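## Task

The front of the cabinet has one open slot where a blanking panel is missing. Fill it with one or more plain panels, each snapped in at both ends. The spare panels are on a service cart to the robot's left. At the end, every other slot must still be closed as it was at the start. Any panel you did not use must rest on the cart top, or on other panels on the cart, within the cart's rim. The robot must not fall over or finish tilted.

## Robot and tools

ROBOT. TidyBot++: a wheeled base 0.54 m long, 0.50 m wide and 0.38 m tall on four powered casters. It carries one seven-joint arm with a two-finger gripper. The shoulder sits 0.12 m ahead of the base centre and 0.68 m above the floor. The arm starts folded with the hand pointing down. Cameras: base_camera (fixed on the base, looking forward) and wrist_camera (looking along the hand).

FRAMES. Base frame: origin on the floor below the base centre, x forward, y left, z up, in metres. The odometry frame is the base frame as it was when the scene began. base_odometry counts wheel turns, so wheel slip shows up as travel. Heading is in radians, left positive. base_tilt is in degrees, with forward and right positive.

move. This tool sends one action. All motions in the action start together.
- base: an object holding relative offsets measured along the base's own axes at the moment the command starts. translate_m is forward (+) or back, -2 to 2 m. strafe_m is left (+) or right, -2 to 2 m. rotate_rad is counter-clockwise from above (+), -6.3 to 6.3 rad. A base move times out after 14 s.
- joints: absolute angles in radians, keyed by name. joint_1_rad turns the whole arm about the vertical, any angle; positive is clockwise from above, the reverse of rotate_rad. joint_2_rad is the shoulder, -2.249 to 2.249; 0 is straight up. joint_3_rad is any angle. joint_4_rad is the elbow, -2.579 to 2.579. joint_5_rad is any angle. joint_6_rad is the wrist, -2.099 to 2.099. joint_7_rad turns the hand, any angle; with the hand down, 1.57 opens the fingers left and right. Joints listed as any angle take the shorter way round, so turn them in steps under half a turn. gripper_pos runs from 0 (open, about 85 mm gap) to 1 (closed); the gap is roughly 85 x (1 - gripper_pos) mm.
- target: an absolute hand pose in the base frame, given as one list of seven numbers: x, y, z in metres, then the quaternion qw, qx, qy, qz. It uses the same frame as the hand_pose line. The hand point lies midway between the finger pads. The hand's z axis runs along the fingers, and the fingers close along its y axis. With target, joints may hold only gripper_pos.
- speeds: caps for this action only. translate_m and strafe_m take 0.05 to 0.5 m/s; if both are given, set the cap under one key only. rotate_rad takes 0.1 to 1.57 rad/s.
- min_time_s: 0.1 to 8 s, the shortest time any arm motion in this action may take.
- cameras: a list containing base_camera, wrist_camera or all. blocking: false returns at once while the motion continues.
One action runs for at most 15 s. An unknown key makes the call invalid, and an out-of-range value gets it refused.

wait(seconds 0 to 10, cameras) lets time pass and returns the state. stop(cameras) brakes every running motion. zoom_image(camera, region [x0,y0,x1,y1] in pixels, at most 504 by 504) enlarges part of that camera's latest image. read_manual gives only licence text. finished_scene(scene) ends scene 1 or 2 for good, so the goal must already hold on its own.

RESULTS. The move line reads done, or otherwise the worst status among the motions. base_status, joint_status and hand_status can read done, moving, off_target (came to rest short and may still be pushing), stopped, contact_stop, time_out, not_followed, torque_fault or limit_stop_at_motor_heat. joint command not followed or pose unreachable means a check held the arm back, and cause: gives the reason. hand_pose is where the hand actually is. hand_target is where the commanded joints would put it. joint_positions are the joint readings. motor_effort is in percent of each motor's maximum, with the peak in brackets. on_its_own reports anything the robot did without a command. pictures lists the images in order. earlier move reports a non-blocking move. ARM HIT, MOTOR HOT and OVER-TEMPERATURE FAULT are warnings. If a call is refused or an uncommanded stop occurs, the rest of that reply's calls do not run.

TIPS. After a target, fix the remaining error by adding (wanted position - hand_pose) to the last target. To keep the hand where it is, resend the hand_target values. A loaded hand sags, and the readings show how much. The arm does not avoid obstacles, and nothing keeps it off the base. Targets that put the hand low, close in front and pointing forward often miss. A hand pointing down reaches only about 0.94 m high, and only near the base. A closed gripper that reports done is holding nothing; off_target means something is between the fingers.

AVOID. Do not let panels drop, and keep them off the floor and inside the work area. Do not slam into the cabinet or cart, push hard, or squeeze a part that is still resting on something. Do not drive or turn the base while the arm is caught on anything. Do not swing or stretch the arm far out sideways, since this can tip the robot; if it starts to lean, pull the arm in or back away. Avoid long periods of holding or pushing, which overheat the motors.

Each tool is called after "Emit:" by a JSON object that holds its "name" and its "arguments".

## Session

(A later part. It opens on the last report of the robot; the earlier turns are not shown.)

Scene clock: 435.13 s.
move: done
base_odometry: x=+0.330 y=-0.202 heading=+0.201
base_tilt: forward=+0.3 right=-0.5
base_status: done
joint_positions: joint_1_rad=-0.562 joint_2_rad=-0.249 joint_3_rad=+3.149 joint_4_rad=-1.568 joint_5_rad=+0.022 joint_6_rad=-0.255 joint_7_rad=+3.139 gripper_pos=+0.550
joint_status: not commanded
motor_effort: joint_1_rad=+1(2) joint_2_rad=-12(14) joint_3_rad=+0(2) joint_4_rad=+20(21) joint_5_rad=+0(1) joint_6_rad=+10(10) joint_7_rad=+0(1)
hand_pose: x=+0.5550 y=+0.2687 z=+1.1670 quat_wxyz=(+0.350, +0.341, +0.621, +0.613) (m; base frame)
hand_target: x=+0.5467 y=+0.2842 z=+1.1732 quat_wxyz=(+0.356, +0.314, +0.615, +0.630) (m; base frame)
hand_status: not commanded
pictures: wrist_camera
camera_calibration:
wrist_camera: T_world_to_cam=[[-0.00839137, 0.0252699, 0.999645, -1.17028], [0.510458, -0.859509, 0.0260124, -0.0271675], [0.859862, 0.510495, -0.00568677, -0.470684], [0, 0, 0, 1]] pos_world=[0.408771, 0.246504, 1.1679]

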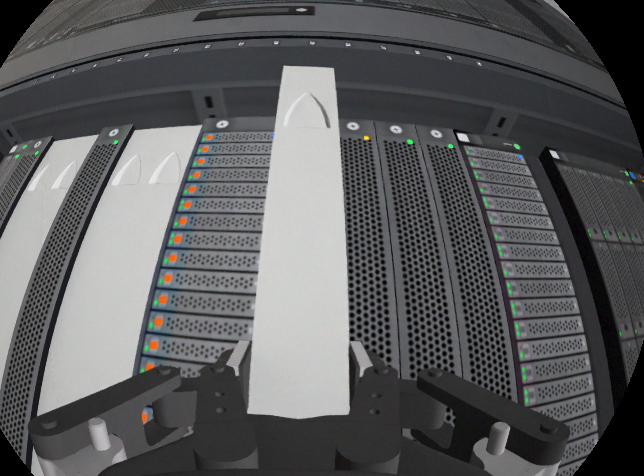

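Emit:
{"name": "move", "arguments": {"joints": {"joint_1_rad": -0.582, "joint_2_rad": -0.25, "joint_3_rad": 3.14, "joint_4_rad": -1.603, "joint_5_rad": 0.0, "joint_6_rad": -0.175, "joint_7_rad": 3.067}, "min_time_s": 1.5}}

Emit:
{"name": "move", "arguments": {"base": {"translate_m": 0.027, "strafe_m": 0.006}, "speeds": {"translate_m": 0.05}, "cameras": ["wrist_camera"]}}

Emit:
{"name": "zoom_image", "arguments": {"camera": "wrist_camera", "region": [160, 60, 300, 200]}}

Emit:
{"name": "zoom_image", "arguments": {"camera": "wrist_camera", "region": [300, 60, 440, 200]}}

Emit:
{"name": "zoom_image", "arguments": {"camera": "wrist_camera", "region": [100, 240, 240, 380]}}

Emit:
{"name": "zoom_image", "arguments": {"camera": "wrist_camera", "region": [330, 240, 470, 380]}}

Scene clock: 508.00 s.
move: done
base_odometry: x=+0.330 y=-0.202 heading=+0.201
base_tilt: forward=+0.3 right=-0.5
base_status: not commanded
joint_positions: joint_1_rad=-0.562 joint_2_rad=-0.249 joint_3_rad=+3.149 joint_4_rad=-1.569 joint_5_rad=+0.022 joint_6_rad=-0.255 joint_7_rad=+3.113 gripper_pos=+0.550
joint_status: all done
motor_effort: joint_1_rad=+1(1) joint_2_rad=-12(13) joint_3_rad=+0(1) joint_4_rad=+20(21) joint_5_rad=+0(2) joint_6_rad=+10(11) joint_7_rad=+0(2)
hand_pose: x=+0.5551 y=+0.2688 z=+1.1662 quat_wxyz=(+0.342, +0.349, +0.617, +0.617) (m; base frame)
hand_target: x=+0.5470 y=+0.2844 z=+1.1707 quat_wxyz=(+0.318, +0.350, +0.597, +0.648) (m; base frame)
hand_status: not commanded
pictures: none

Scene clock: 509.03 s.
move: done
base_odometry: x=+0.355 y=-0.191 heading=+0.200
base_tilt: forward=+0.3 right=-0.5
base_status: done
joint_positions: joint_1_rad=-0.562 joint_2_rad=-0.249 joint_3_rad=+3.149 joint_4_rad=-1.571 joint_5_rad=+0.022 joint_6_rad=-0.255 joint_7_rad=+3.113 gripper_pos=+0.550
joint_status: not commanded
motor_effort: joint_1_rad=+1(2) joint_2_rad=-12(15) joint_3_rad=+0(2) joint_4_rad=+20(21) joint_5_rad=+2(2) joint_6_rad=+10(11) joint_7_rad=-1(2)
hand_pose: x=+0.5552 y=+0.2691 z=+1.1653 quat_wxyz=(+0.342, +0.349, +0.617, +0.617) (m; base frame)
hand_target: x=+0.5470 y=+0.2844 z=+1.1707 quat_wxyz=(+0.318, +0.350, +0.597, +0.648) (m; base frame)
hand_status: not commanded
pictures: wrist_camera
camera_calibration:
wrist_camera: T_world_to_cam=[[0.00747647, 0.0049132, 0.99996, -1.17225], [0.510841, -0.859675, 0.000404494, 0.00271052], [0.859643, 0.510817, -0.0089372, -0.46729], [0, 0, 0, 1]] pos_world=[0.409082, 0.246789, 1.16803]

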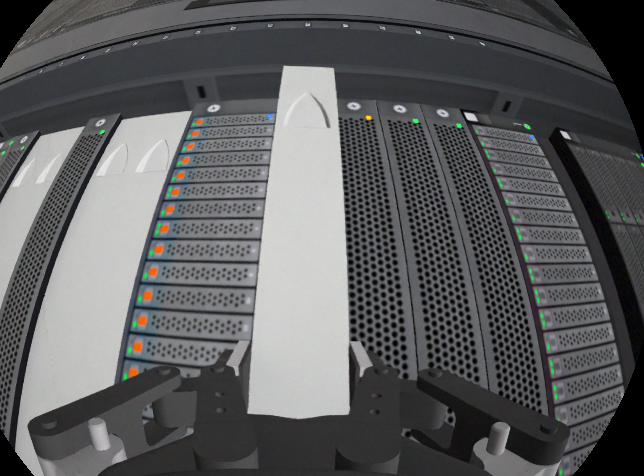

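Scaled by 3.600.

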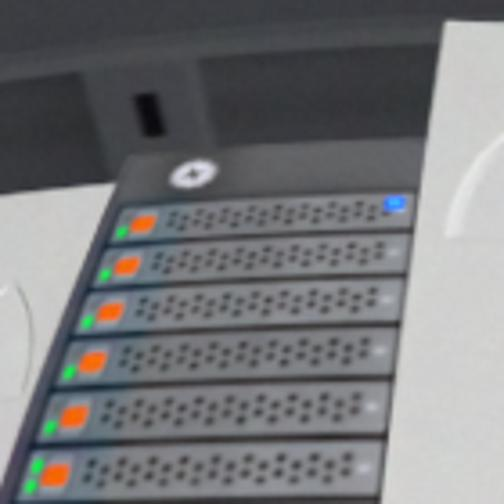

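Scaled by 3.600.

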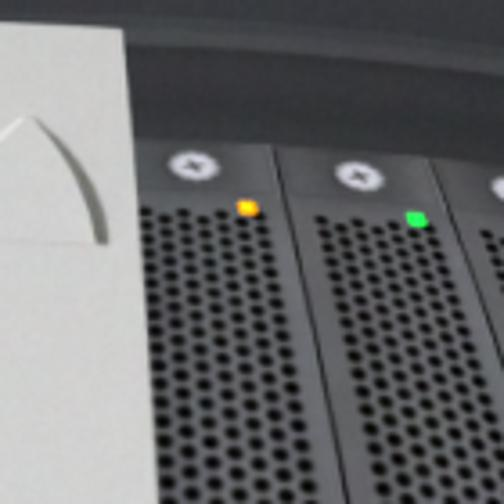

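Scaled by 3.600.

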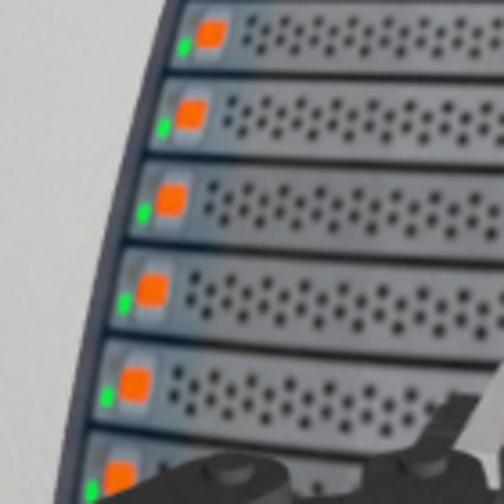

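Scaled by 3.600.

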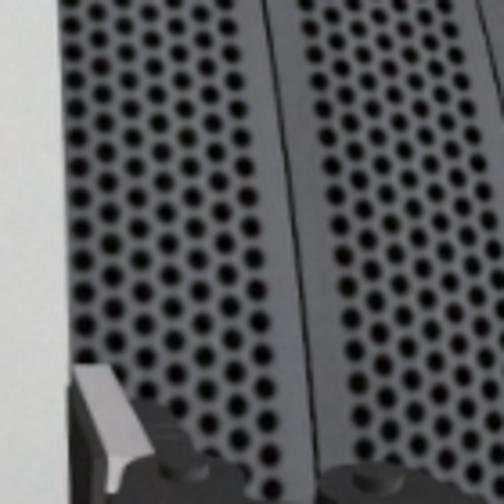

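Emit:
{"name": "zoom_image", "arguments": {"camera": "wrist_camera", "region": [80, 90, 220, 200]}}

Emit:
{"name": "zoom_image", "arguments": {"camera": "wrist_camera", "region": [265, 50, 365, 150]}}

Scaled by 3.600.

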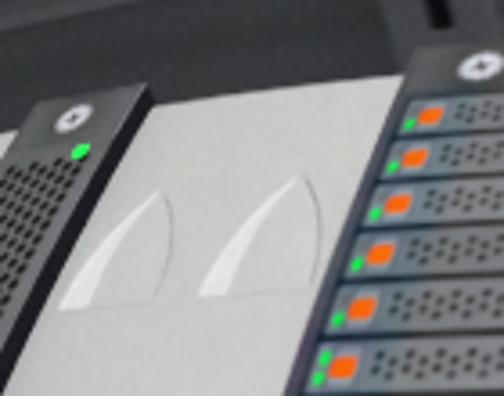

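Scaled by 5.040.

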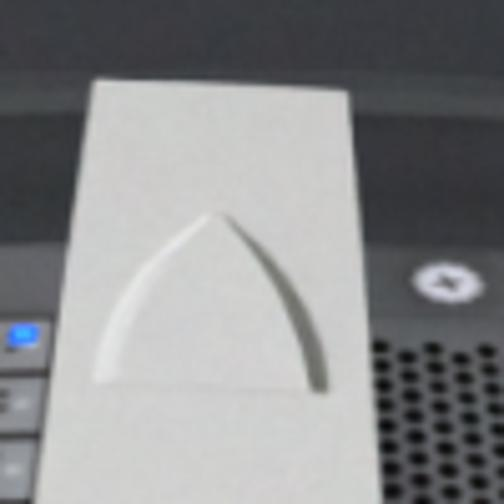

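Emit:
{"name": "move", "arguments": {"base": {"translate_m": -0.057, "strafe_m": 0.061}, "speeds": {"translate_m": 0.1}, "joints": {"joint_1_rad": -0.44, "joint_2_rad": -0.25, "joint_3_rad": 3.14, "joint_4_rad": -1.603, "joint_5_rad": 0.0, "joint_6_rad": -0.175, "joint_7_rad": 3.165}, "min_time_s": 1.5, "cameras": ["wrist_camera"]}}

Emit:
{"name": "zoom_image", "arguments": {"camera": "wrist_camera", "region": [160, 60, 300, 200]}}

Emit:
{"name": "zoom_image", "arguments": {"camera": "wrist_camera", "region": [300, 60, 440, 200]}}

Emit:
{"name": "zoom_image", "arguments": {"camera": "wrist_camera", "region": [100, 240, 240, 380]}}

Emit:
{"name": "zoom_image", "arguments": {"camera": "wrist_camera", "region": [330, 240, 470, 380]}}

Scene clock: 582.13 s.
move: done
base_odometry: x=+0.287 y=-0.142 heading=+0.200
base_tilt: forward=+0.3 right=-0.5
base_status: done
joint_positions: joint_1_rad=-0.463 joint_2_rad=-0.249 joint_3_rad=+3.148 joint_4_rad=-1.571 joint_5_rad=+0.022 joint_6_rad=-0.255 joint_7_rad=+3.122 gripper_pos=+0.550
joint_status: all done
motor_effort: joint_1_rad=+0(3) joint_2_rad=-11(14) joint_3_rad=+0(2) joint_4_rad=+20(21) joint_5_rad=+1(2) joint_6_rad=+10(11) joint_7_rad=-1(2)
hand_pose: x=+0.5795 y=+0.2250 z=+1.1650 quat_wxyz=(+0.374, +0.377, +0.601, +0.597) (m; base frame)
hand_target: x=+0.5829 y=+0.2210 z=+1.1707 quat_wxyz=(+0.394, +0.363, +0.589, +0.605) (m; base frame)
hand_status: not commanded
pictures: wrist_camera
camera_calibration:
wrist_camera: T_world_to_cam=[[0.00452407, 0.0121676, 0.999916, -1.17182], [0.423833, -0.905694, 0.00910343, 0.0029917], [0.905729, 0.423757, -0.00925445, -0.472407], [0, 0, 0, 1]] pos_world=[0.431906, 0.217153, 1.16732]

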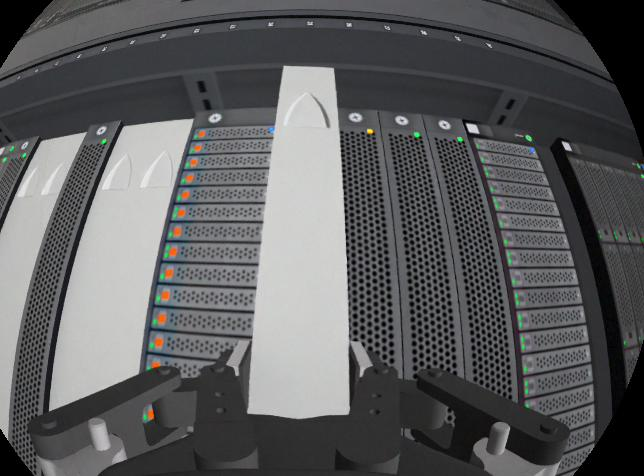

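Scaled by 3.600.

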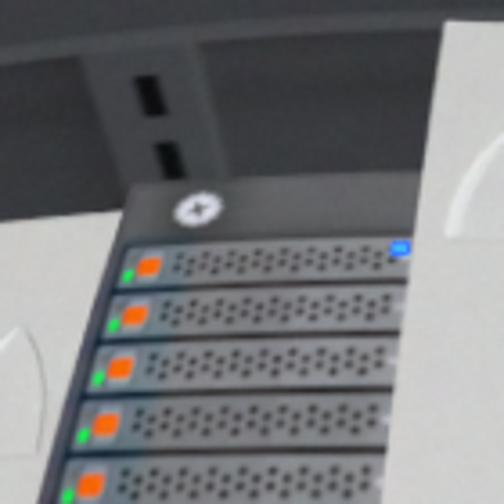

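Scaled by 3.600.

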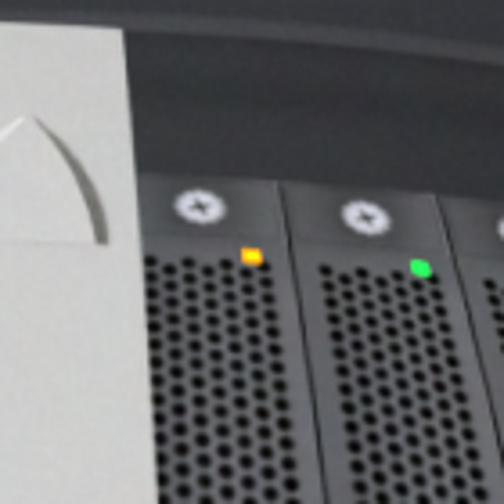

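Scaled by 3.600.

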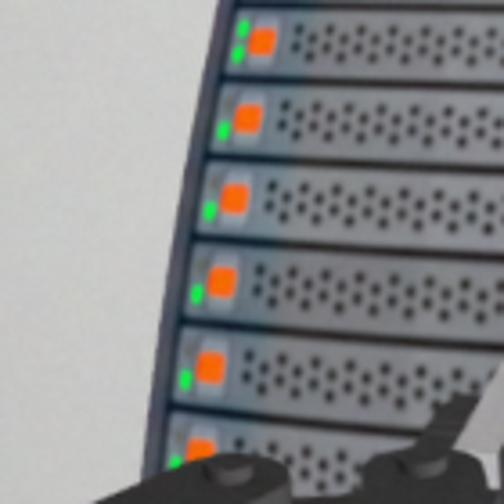

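Scaled by 3.600.

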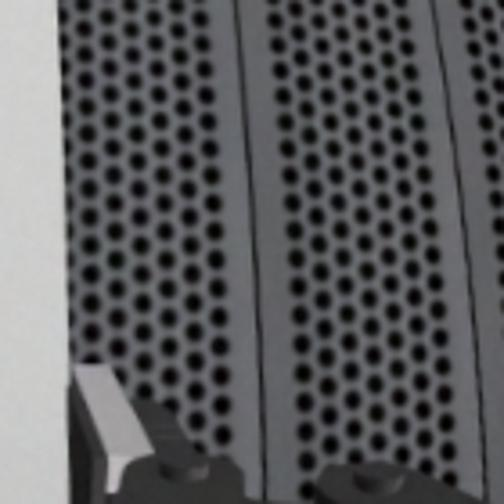

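Emit:
{"name": "move", "arguments": {"joints": {"joint_1_rad": -0.44, "joint_2_rad": -0.25, "joint_3_rad": 3.14, "joint_4_rad": -1.5435, "joint_5_rad": 0.0, "joint_6_rad": -0.175, "joint_7_rad": 3.165}, "min_time_s": 1.0}}

Emit:
{"name": "move", "arguments": {"base": {"translate_m": 0.015, "strafe_m": 0.003}, "speeds": {"translate_m": 0.05}, "cameras": ["wrist_camera"]}}

Emit:
{"name": "zoom_image", "arguments": {"camera": "wrist_camera", "region": [160, 60, 300, 200]}}

Emit:
{"name": "zoom_image", "arguments": {"camera": "wrist_camera", "region": [300, 60, 440, 200]}}

Emit:
{"name": "zoom_image", "arguments": {"camera": "wrist_camera", "region": [100, 240, 240, 380]}}

Emit:
{"name": "zoom_image", "arguments": {"camera": "wrist_camera", "region": [330, 240, 470, 380]}}

Scene clock: 610.93 s.
move: done
base_odometry: x=+0.287 y=-0.142 heading=+0.200
base_tilt: forward=+0.3 right=-0.5
base_status: not commanded
joint_positions: joint_1_rad=-0.463 joint_2_rad=-0.249 joint_3_rad=+3.148 joint_4_rad=-1.566 joint_5_rad=+0.022 joint_6_rad=-0.255 joint_7_rad=+3.122 gripper_pos=+0.550
joint_status: all done
motor_effort: joint_1_rad=+0(2) joint_2_rad=-12(13) joint_3_rad=+0(1) joint_4_rad=+20(21) joint_5_rad=+1(2) joint_6_rad=+10(11) joint_7_rad=+0(2)
hand_pose: x=+0.5792 y=+0.2248 z=+1.1680 quat_wxyz=(+0.375, +0.376, +0.600, +0.599) (m; base frame)
hand_target: x=+0.5775 y=+0.2185 z=+1.2073 quat_wxyz=(+0.405, +0.352, +0.570, +0.622) (m; base frame)
hand_status: not commanded
pictures: none

Scene clock: 611.67 s.
move: done
base_odometry: x=+0.301 y=-0.137 heading=+0.201
base_tilt: forward=+0.3 right=-0.5
base_status: done
joint_positions: joint_1_rad=-0.462 joint_2_rad=-0.248 joint_3_rad=+3.148 joint_4_rad=-1.566 joint_5_rad=+0.022 joint_6_rad=-0.254 joint_7_rad=+3.122 gripper_pos=+0.550
joint_status: not commanded
motor_effort: joint_1_rad=-1(1) joint_2_rad=-12(14) joint_3_rad=+0(1) joint_4_rad=+20(21) joint_5_rad=+1(1) joint_6_rad=+10(10) joint_7_rad=-1(1)
hand_pose: x=+0.5794 y=+0.2246 z=+1.1683 quat_wxyz=(+0.376, +0.376, +0.599, +0.599) (m; base frame)
hand_target: x=+0.5775 y=+0.2185 z=+1.2073 quat_wxyz=(+0.405, +0.352, +0.570, +0.622) (m; base frame)
hand_status: not commanded
pictures: wrist_camera
camera_calibration:
wrist_camera: T_world_to_cam=[[-0.000233494, 0.00984137, 0.999952, -1.17179], [0.423303, -0.905943, 0.009015, 0.00316902], [0.905988, 0.423285, -0.00395435, -0.478282], [0, 0, 0, 1]] pos_world=[0.431703, 0.216853, 1.16981]

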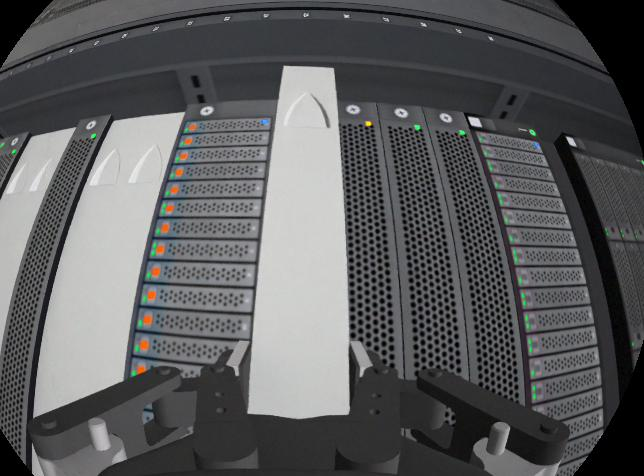

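Scaled by 3.600.

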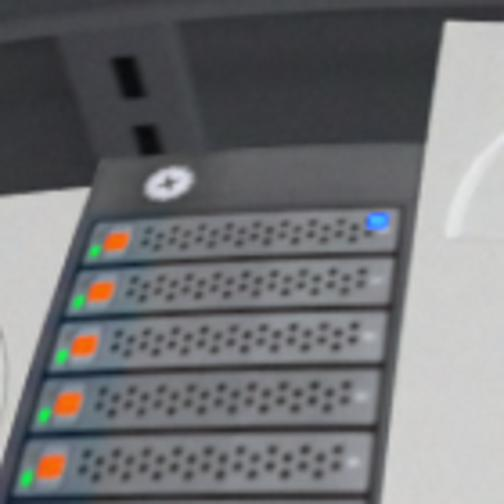

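Scaled by 3.600.

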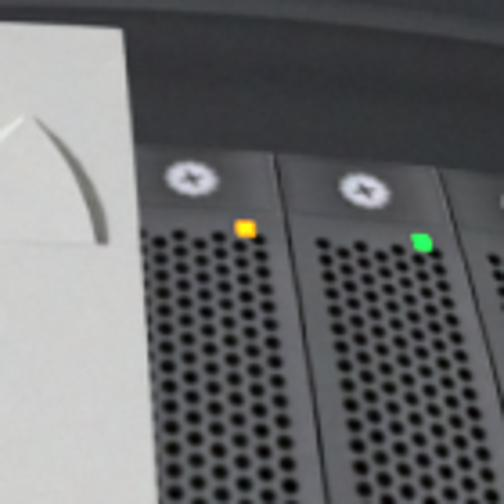

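Scaled by 3.600.

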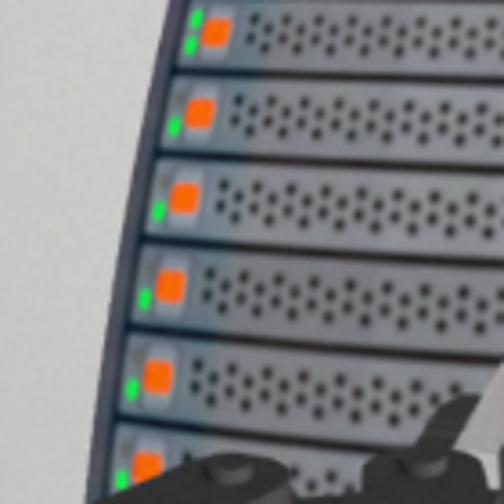

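Scaled by 3.600.

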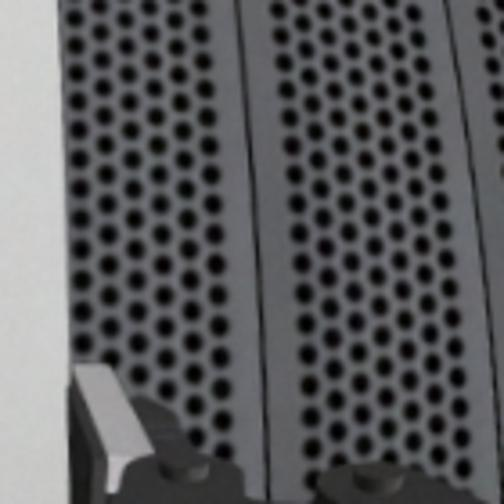

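Emit:
{"name": "move", "arguments": {"joints": {"joint_1_rad": -0.44, "joint_2_rad": -0.25, "joint_3_rad": 3.14, "joint_4_rad": -1.6012, "joint_5_rad": 0.0, "joint_6_rad": -0.175, "joint_7_rad": 3.165}, "min_time_s": 1.0}}

Emit:
{"name": "move", "arguments": {"base": {"translate_m": 0.01}, "speeds": {"translate_m": 0.05}, "cameras": ["wrist_camera"]}}

Emit:
{"name": "zoom_image", "arguments": {"camera": "wrist_camera", "region": [160, 60, 300, 200]}}

Emit:
{"name": "zoom_image", "arguments": {"camera": "wrist_camera", "region": [300, 60, 440, 200]}}

Emit:
{"name": "zoom_image", "arguments": {"camera": "wrist_camera", "region": [100, 240, 240, 380]}}

Emit:
{"name": "zoom_image", "arguments": {"camera": "wrist_camera", "region": [330, 240, 470, 380]}}

Scene clock: 625.50 s.
move: done
base_odometry: x=+0.301 y=-0.137 heading=+0.201
base_tilt: forward=+0.3 right=-0.5
base_status: not commanded
joint_positions: joint_1_rad=-0.462 joint_2_rad=-0.248 joint_3_rad=+3.148 joint_4_rad=-1.572 joint_5_rad=+0.022 joint_6_rad=-0.254 joint_7_rad=+3.122 gripper_pos=+0.550
joint_status: all done
motor_effort: joint_1_rad=+1(1) joint_2_rad=-12(13) joint_3_rad=+0(1) joint_4_rad=+20(21) joint_5_rad=+1(3) joint_6_rad=+10(10) joint_7_rad=-1(2)
hand_pose: x=+0.5798 y=+0.2248 z=+1.1646 quat_wxyz=(+0.374, +0.377, +0.601, +0.597) (m; base frame)
hand_target: x=+0.5828 y=+0.2209 z=+1.1718 quat_wxyz=(+0.394, +0.363, +0.588, +0.606) (m; base frame)
hand_status: not commanded
pictures: none

Scene clock: 626.17 s.
move: done
base_odometry: x=+0.311 y=-0.134 heading=+0.201
base_tilt: forward=+0.4 right=-0.5
base_status: done
joint_positions: joint_1_rad=-0.461 joint_2_rad=-0.247 joint_3_rad=+3.148 joint_4_rad=-1.572 joint_5_rad=+0.022 joint_6_rad=-0.254 joint_7_rad=+3.122 gripper_pos=+0.550
joint_status: not commanded
motor_effort: joint_1_rad=+1(1) joint_2_rad=-12(14) joint_3_rad=+0(1) joint_4_rad=+20(21) joint_5_rad=+1(1) joint_6_rad=+10(10) joint_7_rad=-1(1)
hand_pose: x=+0.5807 y=+0.2247 z=+1.1638 quat_wxyz=(+0.374, +0.378, +0.601, +0.596) (m; base frame)
hand_target: x=+0.5828 y=+0.2209 z=+1.1718 quat_wxyz=(+0.394, +0.363, +0.588, +0.606) (m; base frame)
hand_status: not commanded
pictures: wrist_camera
camera_calibration:
wrist_camera: T_world_to_cam=[[0.00653713, 0.0130865, 0.999893, -1.17187], [0.422554, -0.906292, 0.00909887, 0.0032253], [0.906314, 0.42245, -0.0114543, -0.470819], [0, 0, 0, 1]] pos_world=[0.433008, 0.217156, 1.16632]

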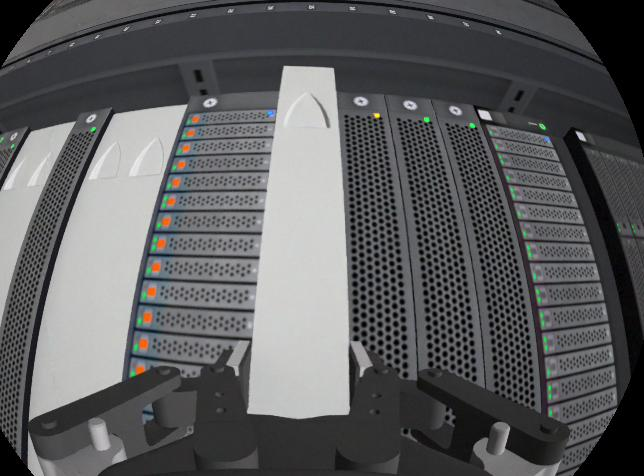

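Scaled by 3.600.

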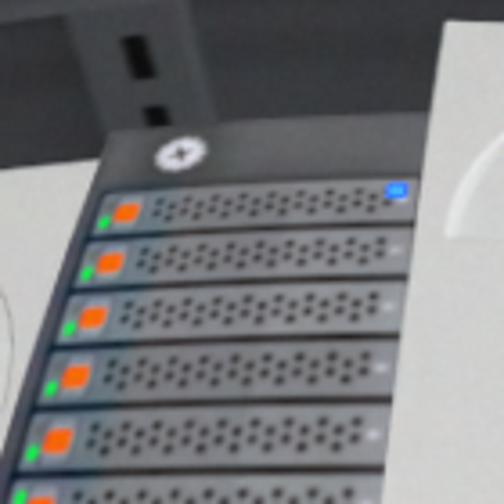

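Scaled by 3.600.

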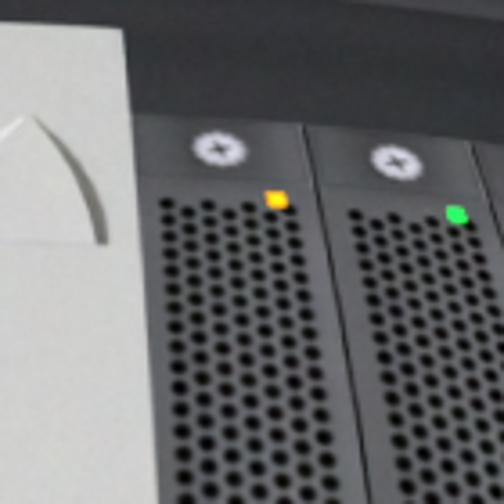

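Scaled by 3.600.

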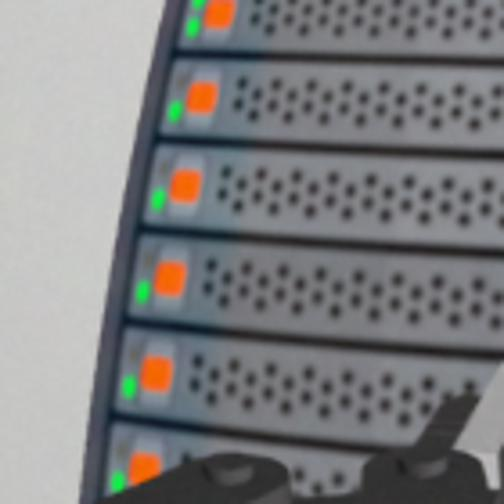

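Scaled by 3.600.

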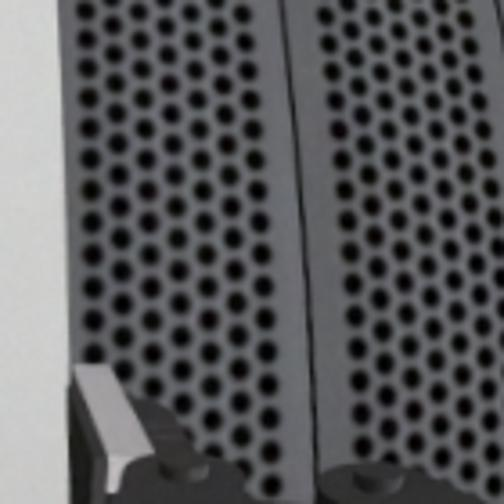

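Emit:
{"name": "move", "arguments": {"joints": {"joint_1_rad": -0.44, "joint_2_rad": -0.25, "joint_3_rad": 3.14, "joint_4_rad": -1.545, "joint_5_rad": 0.0, "joint_6_rad": -0.175, "joint_7_rad": 3.165}, "min_time_s": 1.0, "cameras": ["wrist_camera"]}}

Emit:
{"name": "zoom_image", "arguments": {"camera": "wrist_camera", "region": [160, 60, 300, 200]}}

Emit:
{"name": "zoom_image", "arguments": {"camera": "wrist_camera", "region": [300, 60, 440, 200]}}

Emit:
{"name": "zoom_image", "arguments": {"camera": "wrist_camera", "region": [100, 240, 240, 380]}}

Emit:
{"name": "zoom_image", "arguments": {"camera": "wrist_camera", "region": [330, 240, 470, 380]}}

Scene clock: 640.73 s.
move: done
base_odometry: x=+0.311 y=-0.134 heading=+0.201
base_tilt: forward=+0.3 right=-0.5
base_status: not commanded
joint_positions: joint_1_rad=-0.461 joint_2_rad=-0.247 joint_3_rad=+3.148 joint_4_rad=-1.568 joint_5_rad=+0.022 joint_6_rad=-0.254 joint_7_rad=+3.122 gripper_pos=+0.550
joint_status: all done
motor_effort: joint_1_rad=+0(1) joint_2_rad=-12(13) joint_3_rad=+0(1) joint_4_rad=+20(21) joint_5_rad=+1(2) joint_6_rad=+10(11) joint_7_rad=+0(2)
hand_pose: x=+0.5804 y=+0.2246 z=+1.1662 quat_wxyz=(+0.375, +0.377, +0.600, +0.598) (m; base frame)
hand_target: x=+0.5777 y=+0.2185 z=+1.2064 quat_wxyz=(+0.404, +0.352, +0.571, +0.622) (m; base frame)
hand_status: not commanded
pictures: wrist_camera
camera_calibration:
wrist_camera: T_world_to_cam=[[0.0029507, 0.0113133, 0.999932, -1.17187], [0.422522, -0.906308, 0.00900717, 0.00332669], [0.906348, 0.422466, -0.00745434, -0.475263], [0, 0, 0, 1]] pos_world=[0.432805, 0.217055, 1.16822]

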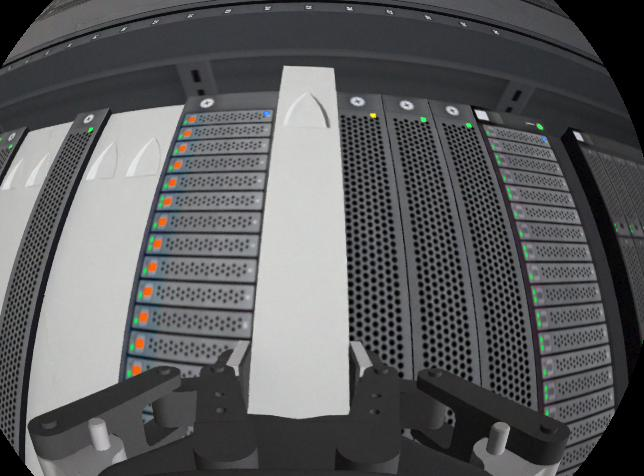

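Scaled by 3.600.

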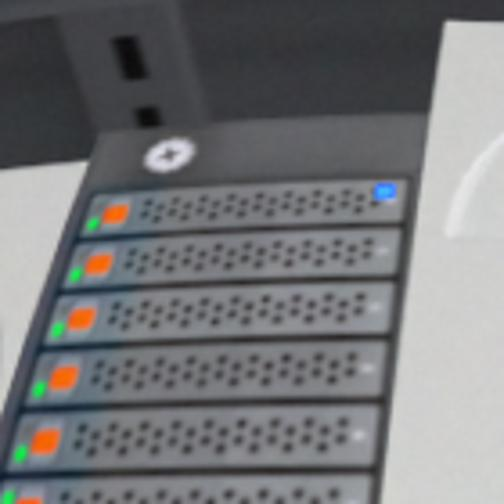

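Scaled by 3.600.

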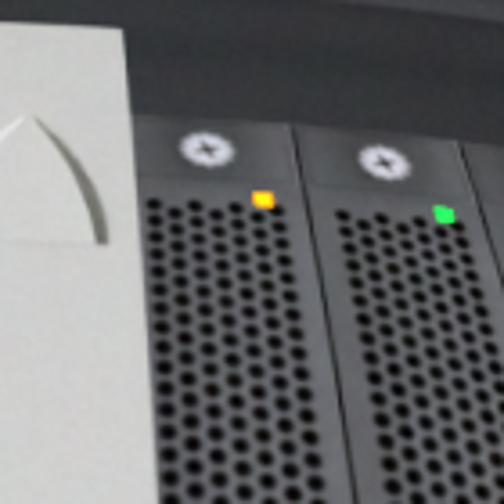

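Scaled by 3.600.

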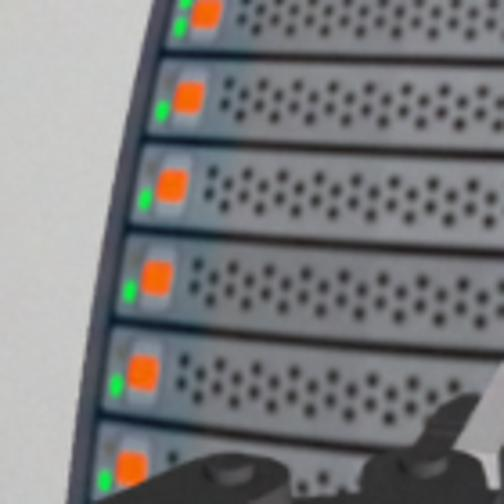

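Scaled by 3.600.

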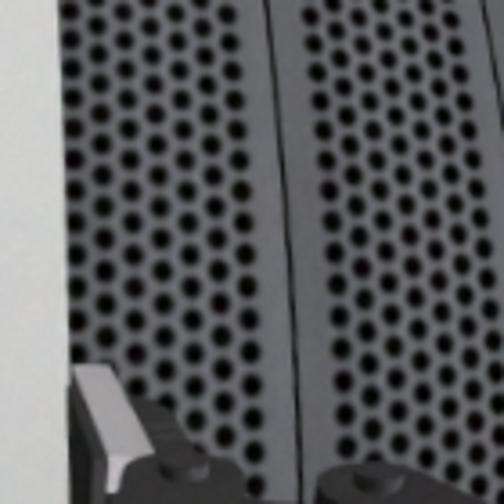

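Emit:
{"name": "move", "arguments": {"base": {"translate_m": 0.015}, "speeds": {"translate_m": 0.05}, "cameras": ["wrist_camera"]}}

Emit:
{"name": "zoom_image", "arguments": {"camera": "wrist_camera", "region": [160, 50, 300, 190]}}

Emit:
{"name": "zoom_image", "arguments": {"camera": "wrist_camera", "region": [300, 50, 440, 190]}}

Scene clock: 648.43 s.
move: done
base_odometry: x=+0.326 y=-0.131 heading=+0.201
base_tilt: forward=+0.3 right=-0.4
base_status: done
joint_positions: joint_1_rad=-0.461 joint_2_rad=-0.248 joint_3_rad=+3.146 joint_4_rad=-1.568 joint_5_rad=+0.022 joint_6_rad=-0.254 joint_7_rad=+3.123 gripper_pos=+0.550
joint_status: not commanded
motor_effort: joint_1_rad=+2(3) joint_2_rad=-11(13) joint_3_rad=+2(2) joint_4_rad=+20(21) joint_5_rad=+1(2) joint_6_rad=+10(11) joint_7_rad=-1(2)
hand_pose: x=+0.5793 y=+0.2250 z=+1.1672 quat_wxyz=(+0.375, +0.376, +0.600, +0.598) (m; base frame)
hand_target: x=+0.5777 y=+0.2185 z=+1.2064 quat_wxyz=(+0.404, +0.352, +0.571, +0.622) (m; base frame)
hand_status: not commanded
pictures: wrist_camera
camera_calibration:
wrist_camera: T_world_to_cam=[[0.00087537, 0.0112411, 0.999936, -1.17166], [0.423717, -0.905741, 0.00981126, 0.00238603], [0.905794, 0.423682, -0.00555592, -0.476586], [0, 0, 0, 1]] pos_world=[0.431704, 0.217253, 1.16891]

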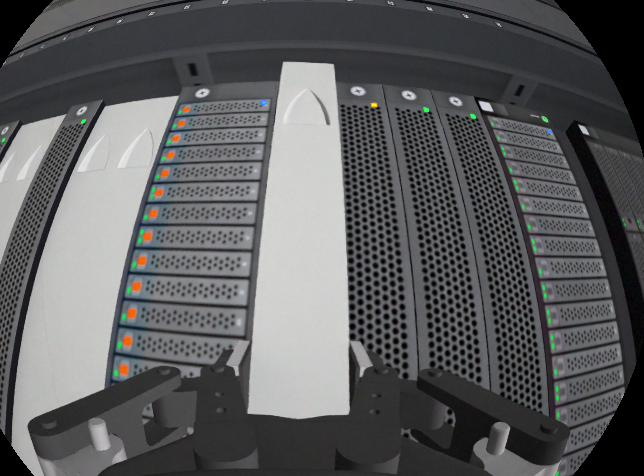

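Scaled by 3.600.

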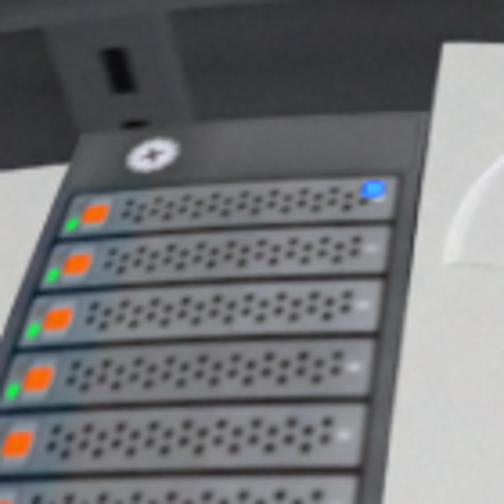

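Scaled by 3.600.

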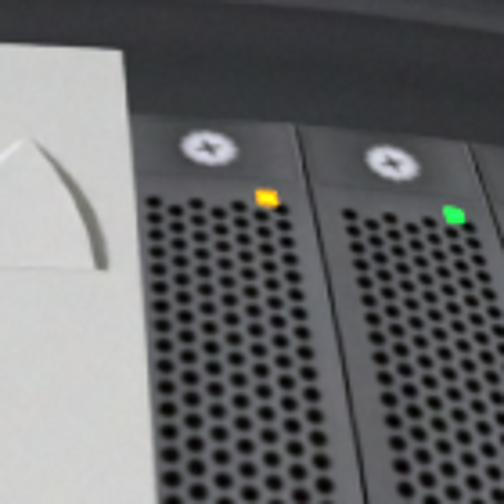

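Emit:
{"name": "move", "arguments": {"base": {"translate_m": -0.012}, "speeds": {"translate_m": 0.05}, "cameras": ["wrist_camera"]}}

Emit:
{"name": "zoom_image", "arguments": {"camera": "wrist_camera", "region": [160, 50, 300, 190]}}

Emit:
{"name": "zoom_image", "arguments": {"camera": "wrist_camera", "region": [300, 50, 440, 190]}}

Emit:
{"name": "zoom_image", "arguments": {"camera": "wrist_camera", "region": [210, 240, 350, 380]}}

Scene clock: 659.47 s.
move: done
base_odometry: x=+0.314 y=-0.134 heading=+0.201
base_tilt: forward=+0.3 right=-0.5
base_status: done
joint_positions: joint_1_rad=-0.460 joint_2_rad=-0.249 joint_3_rad=+3.146 joint_4_rad=-1.567 joint_5_rad=+0.022 joint_6_rad=-0.254 joint_7_rad=+3.123 gripper_pos=+0.550
joint_status: not commanded
motor_effort: joint_1_rad=+0(3) joint_2_rad=-12(14) joint_3_rad=+0(2) joint_4_rad=+20(21) joint_5_rad=+1(2) joint_6_rad=+10(10) joint_7_rad=-1(1)
hand_pose: x=+0.5791 y=+0.2242 z=+1.1678 quat_wxyz=(+0.376, +0.376, +0.599, +0.598) (m; base frame)
hand_target: x=+0.5777 y=+0.2185 z=+1.2064 quat_wxyz=(+0.404, +0.352, +0.571, +0.622) (m; base frame)
hand_status: not commanded
pictures: wrist_camera
camera_calibration:
wrist_camera: T_world_to_cam=[[-0.000290358, 0.0106931, 0.999943, -1.17154], [0.422611, -0.906258, 0.00981394, 0.00251019], [0.906311, 0.42259, -0.00425587, -0.477655], [0, 0, 0, 1]] pos_world=[0.431503, 0.216654, 1.16941]

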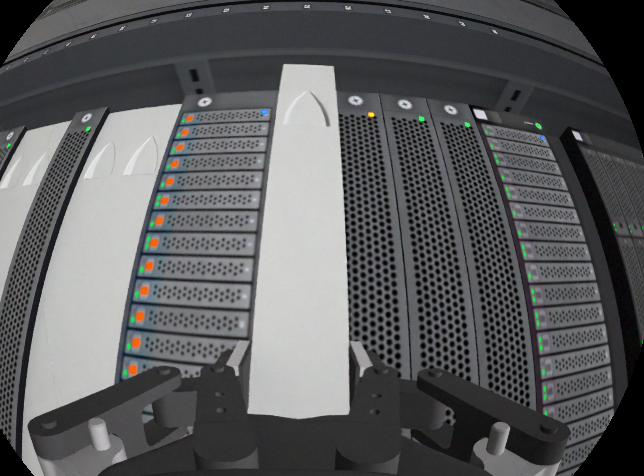

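Scaled by 3.600.

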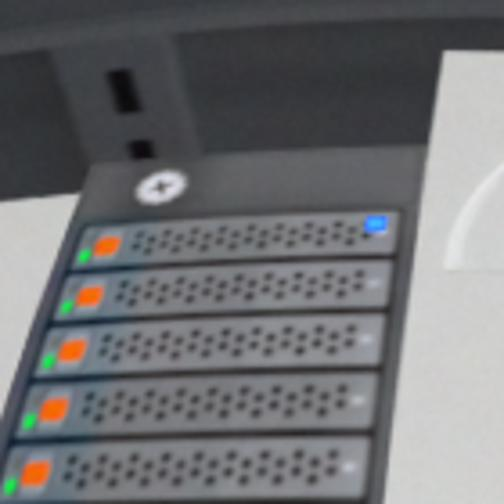

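Scaled by 3.600.

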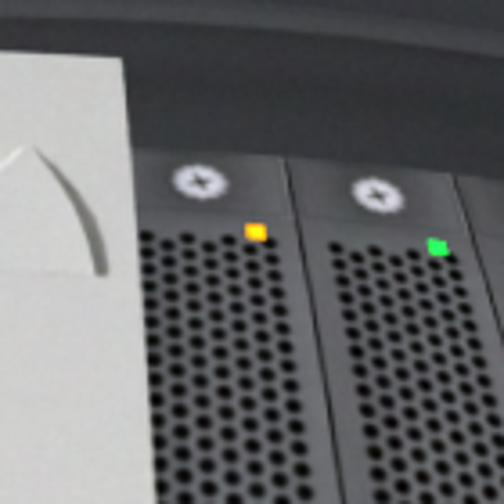

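Scaled by 3.600.

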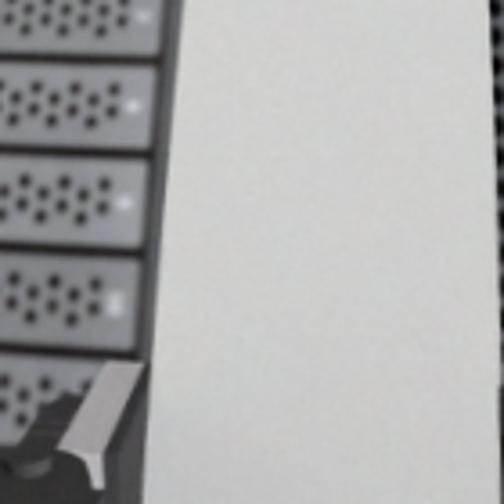

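Emit:
{"name": "move", "arguments": {"joints": {"joint_1_rad": -0.44, "joint_2_rad": -0.25, "joint_3_rad": 3.14, "joint_4_rad": -1.5995, "joint_5_rad": 0.0, "joint_6_rad": -0.175, "joint_7_rad": 3.165}, "min_time_s": 1.0, "cameras": ["wrist_camera"]}}

Emit:
{"name": "zoom_image", "arguments": {"camera": "wrist_camera", "region": [160, 50, 300, 190]}}

Emit:
{"name": "zoom_image", "arguments": {"camera": "wrist_camera", "region": [300, 50, 440, 190]}}

Scene clock: 673.83 s.
move: done
base_odometry: x=+0.314 y=-0.134 heading=+0.201
base_tilt: forward=+0.3 right=-0.4
base_status: not commanded
joint_positions: joint_1_rad=-0.460 joint_2_rad=-0.249 joint_3_rad=+3.146 joint_4_rad=-1.570 joint_5_rad=+0.022 joint_6_rad=-0.254 joint_7_rad=+3.123 gripper_pos=+0.550
joint_status: all done
motor_effort: joint_1_rad=+1(2) joint_2_rad=-12(13) joint_3_rad=+0(1) joint_4_rad=+20(21) joint_5_rad=+1(3) joint_6_rad=+10(11) joint_7_rad=+0(2)
hand_pose: x=+0.5793 y=+0.2243 z=+1.1660 quat_wxyz=(+0.375, +0.376, +0.600, +0.598) (m; base frame)
hand_target: x=+0.5826 y=+0.2208 z=+1.1729 quat_wxyz=(+0.394, +0.363, +0.588, +0.606) (m; base frame)
hand_status: not commanded
pictures: wrist_camera
camera_calibration:
wrist_camera: T_world_to_cam=[[0.00229823, 0.0120041, 0.999925, -1.17152], [0.422637, -0.906245, 0.00990812, 0.00240628], [0.906296, 0.422582, -0.00715615, -0.474491], [0, 0, 0, 1]] pos_world=[0.431705, 0.216755, 1.16802]

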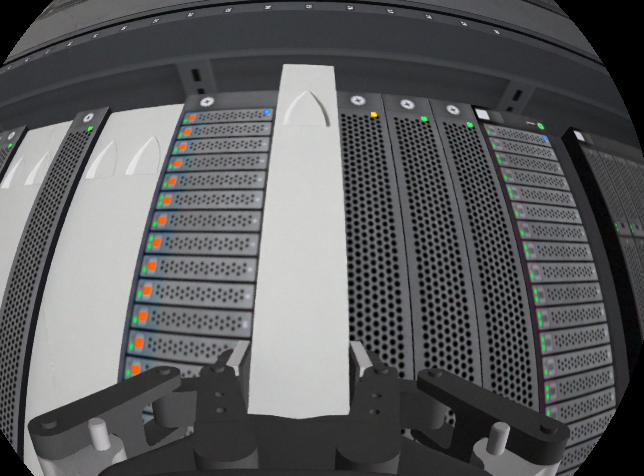

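Scaled by 3.600.

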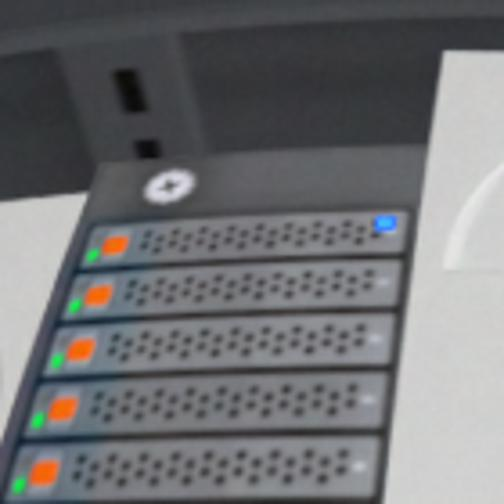

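Scaled by 3.600.

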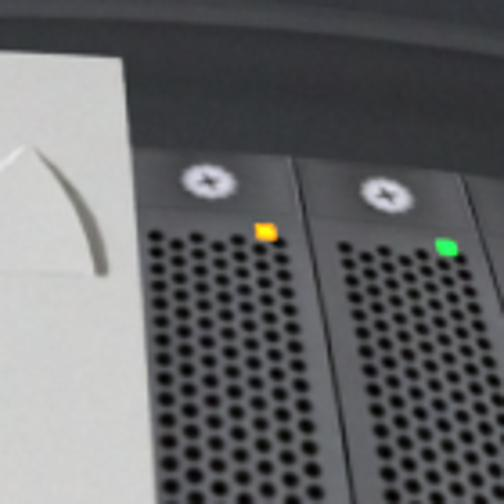

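Emit:
{"name": "move", "arguments": {"base": {"translate_m": 0.012}, "speeds": {"translate_m": 0.05}, "cameras": ["wrist_camera"]}}

Emit:
{"name": "zoom_image", "arguments": {"camera": "wrist_camera", "region": [160, 50, 300, 190]}}

Emit:
{"name": "zoom_image", "arguments": {"camera": "wrist_camera", "region": [300, 50, 440, 190]}}

Scene clock: 680.27 s.
move: done
base_odometry: x=+0.326 y=-0.131 heading=+0.201
base_tilt: forward=+0.4 right=-0.5
base_status: done
joint_positions: joint_1_rad=-0.460 joint_2_rad=-0.249 joint_3_rad=+3.146 joint_4_rad=-1.570 joint_5_rad=+0.022 joint_6_rad=-0.254 joint_7_rad=+3.123 gripper_pos=+0.550
joint_status: not commanded
motor_effort: joint_1_rad=+1(2) joint_2_rad=-12(14) joint_3_rad=+0(2) joint_4_rad=+20(21) joint_5_rad=+0(2) joint_6_rad=+10(10) joint_7_rad=-1(1)
hand_pose: x=+0.5794 y=+0.2243 z=+1.1660 quat_wxyz=(+0.376, +0.376, +0.600, +0.597) (m; base frame)
hand_target: x=+0.5826 y=+0.2208 z=+1.1729 quat_wxyz=(+0.394, +0.363, +0.588, +0.606) (m; base frame)
hand_status: not commanded
pictures: wrist_camera
camera_calibration:
wrist_camera: T_world_to_cam=[[0.00217999, 0.0124998, 0.999919, -1.17147], [0.422515, -0.906296, 0.0104083, 0.00188699], [0.906353, 0.422459, -0.00725709, -0.474372], [0, 0, 0, 1]] pos_world=[0.431705, 0.216756, 1.16792]

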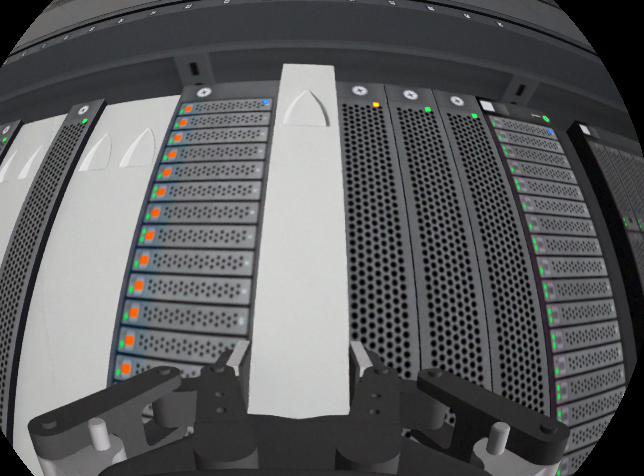

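Scaled by 3.600.

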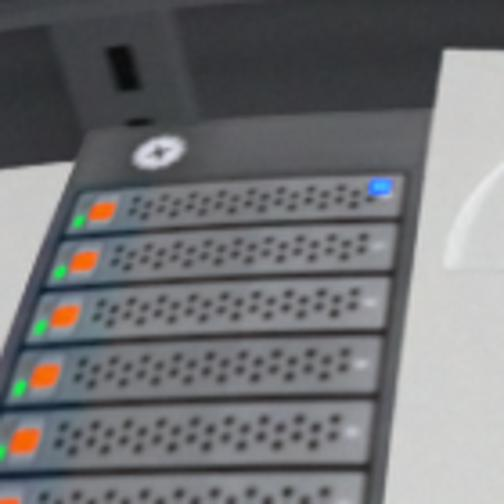

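Scaled by 3.600.

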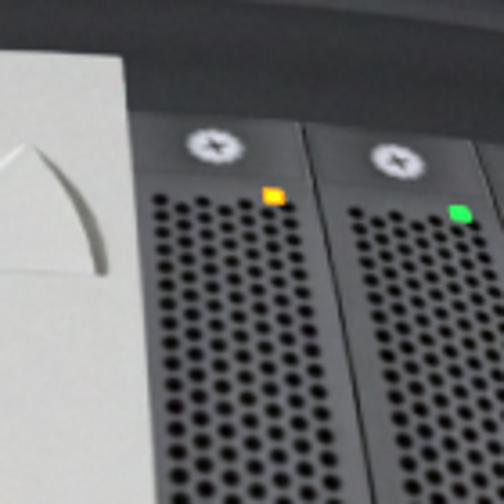

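Emit:
{"name": "move", "arguments": {"base": {"translate_m": 0.01}, "speeds": {"translate_m": 0.05}, "cameras": ["wrist_camera"]}}

Emit:
{"name": "zoom_image", "arguments": {"camera": "wrist_camera", "region": [160, 40, 300, 180]}}

Emit:
{"name": "zoom_image", "arguments": {"camera": "wrist_camera", "region": [300, 40, 440, 180]}}

Emit:
{"name": "zoom_image", "arguments": {"camera": "wrist_camera", "region": [200, 280, 400, 440]}}

Scene clock: 684.70 s.
move: done
base_odometry: x=+0.335 y=-0.129 heading=+0.201
base_tilt: forward=+0.3 right=-0.5
base_status: done
joint_positions: joint_1_rad=-0.460 joint_2_rad=-0.250 joint_3_rad=+3.145 joint_4_rad=-1.571 joint_5_rad=+0.022 joint_6_rad=-0.254 joint_7_rad=+3.123 gripper_pos=+0.550
joint_status: not commanded
motor_effort: joint_1_rad=+1(3) joint_2_rad=-10(13) joint_3_rad=+2(3) joint_4_rad=+20(21) joint_5_rad=+2(2) joint_6_rad=+10(11) joint_7_rad=-1(1)
hand_pose: x=+0.5789 y=+0.2248 z=+1.1657 quat_wxyz=(+0.375, +0.376, +0.601, +0.597) (m; base frame)
hand_target: x=+0.5826 y=+0.2208 z=+1.1729 quat_wxyz=(+0.394, +0.363, +0.588, +0.606) (m; base frame)
hand_status: not commanded
pictures: wrist_camera
camera_calibration:
wrist_camera: T_world_to_cam=[[0.00222896, 0.0130816, 0.999912, -1.17131], [0.423409, -0.905873, 0.0109075, 0.00127012], [0.905936, 0.423347, -0.00755804, -0.473799], [0, 0, 0, 1]] pos_world=[0.431305, 0.217055, 1.16762]

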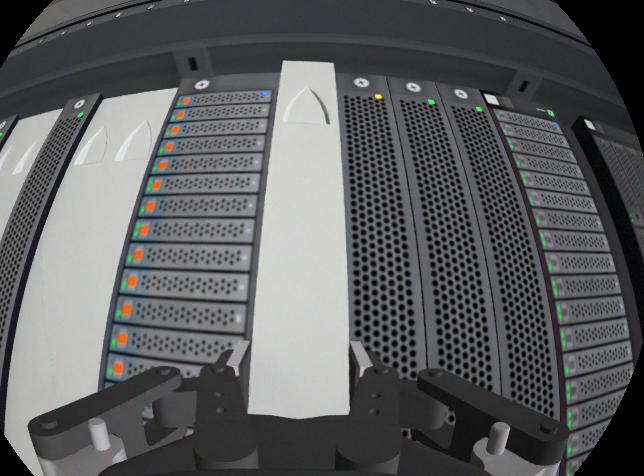

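Scaled by 3.600.

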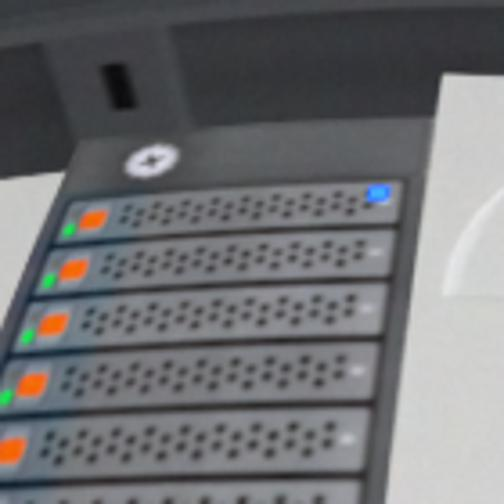

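Scaled by 3.600.

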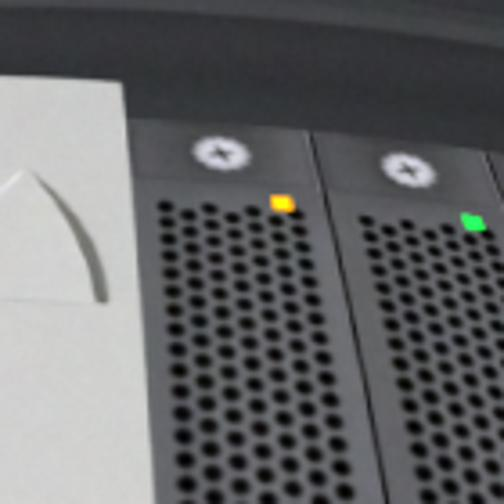

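Scaled by 2.520.

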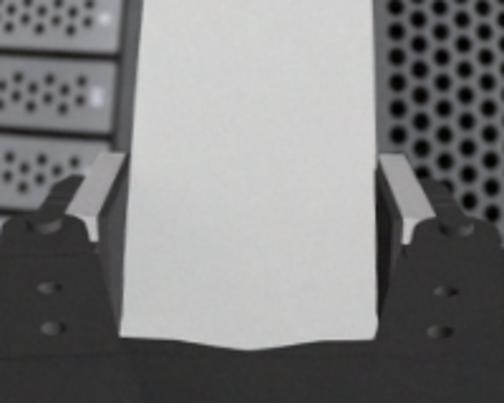

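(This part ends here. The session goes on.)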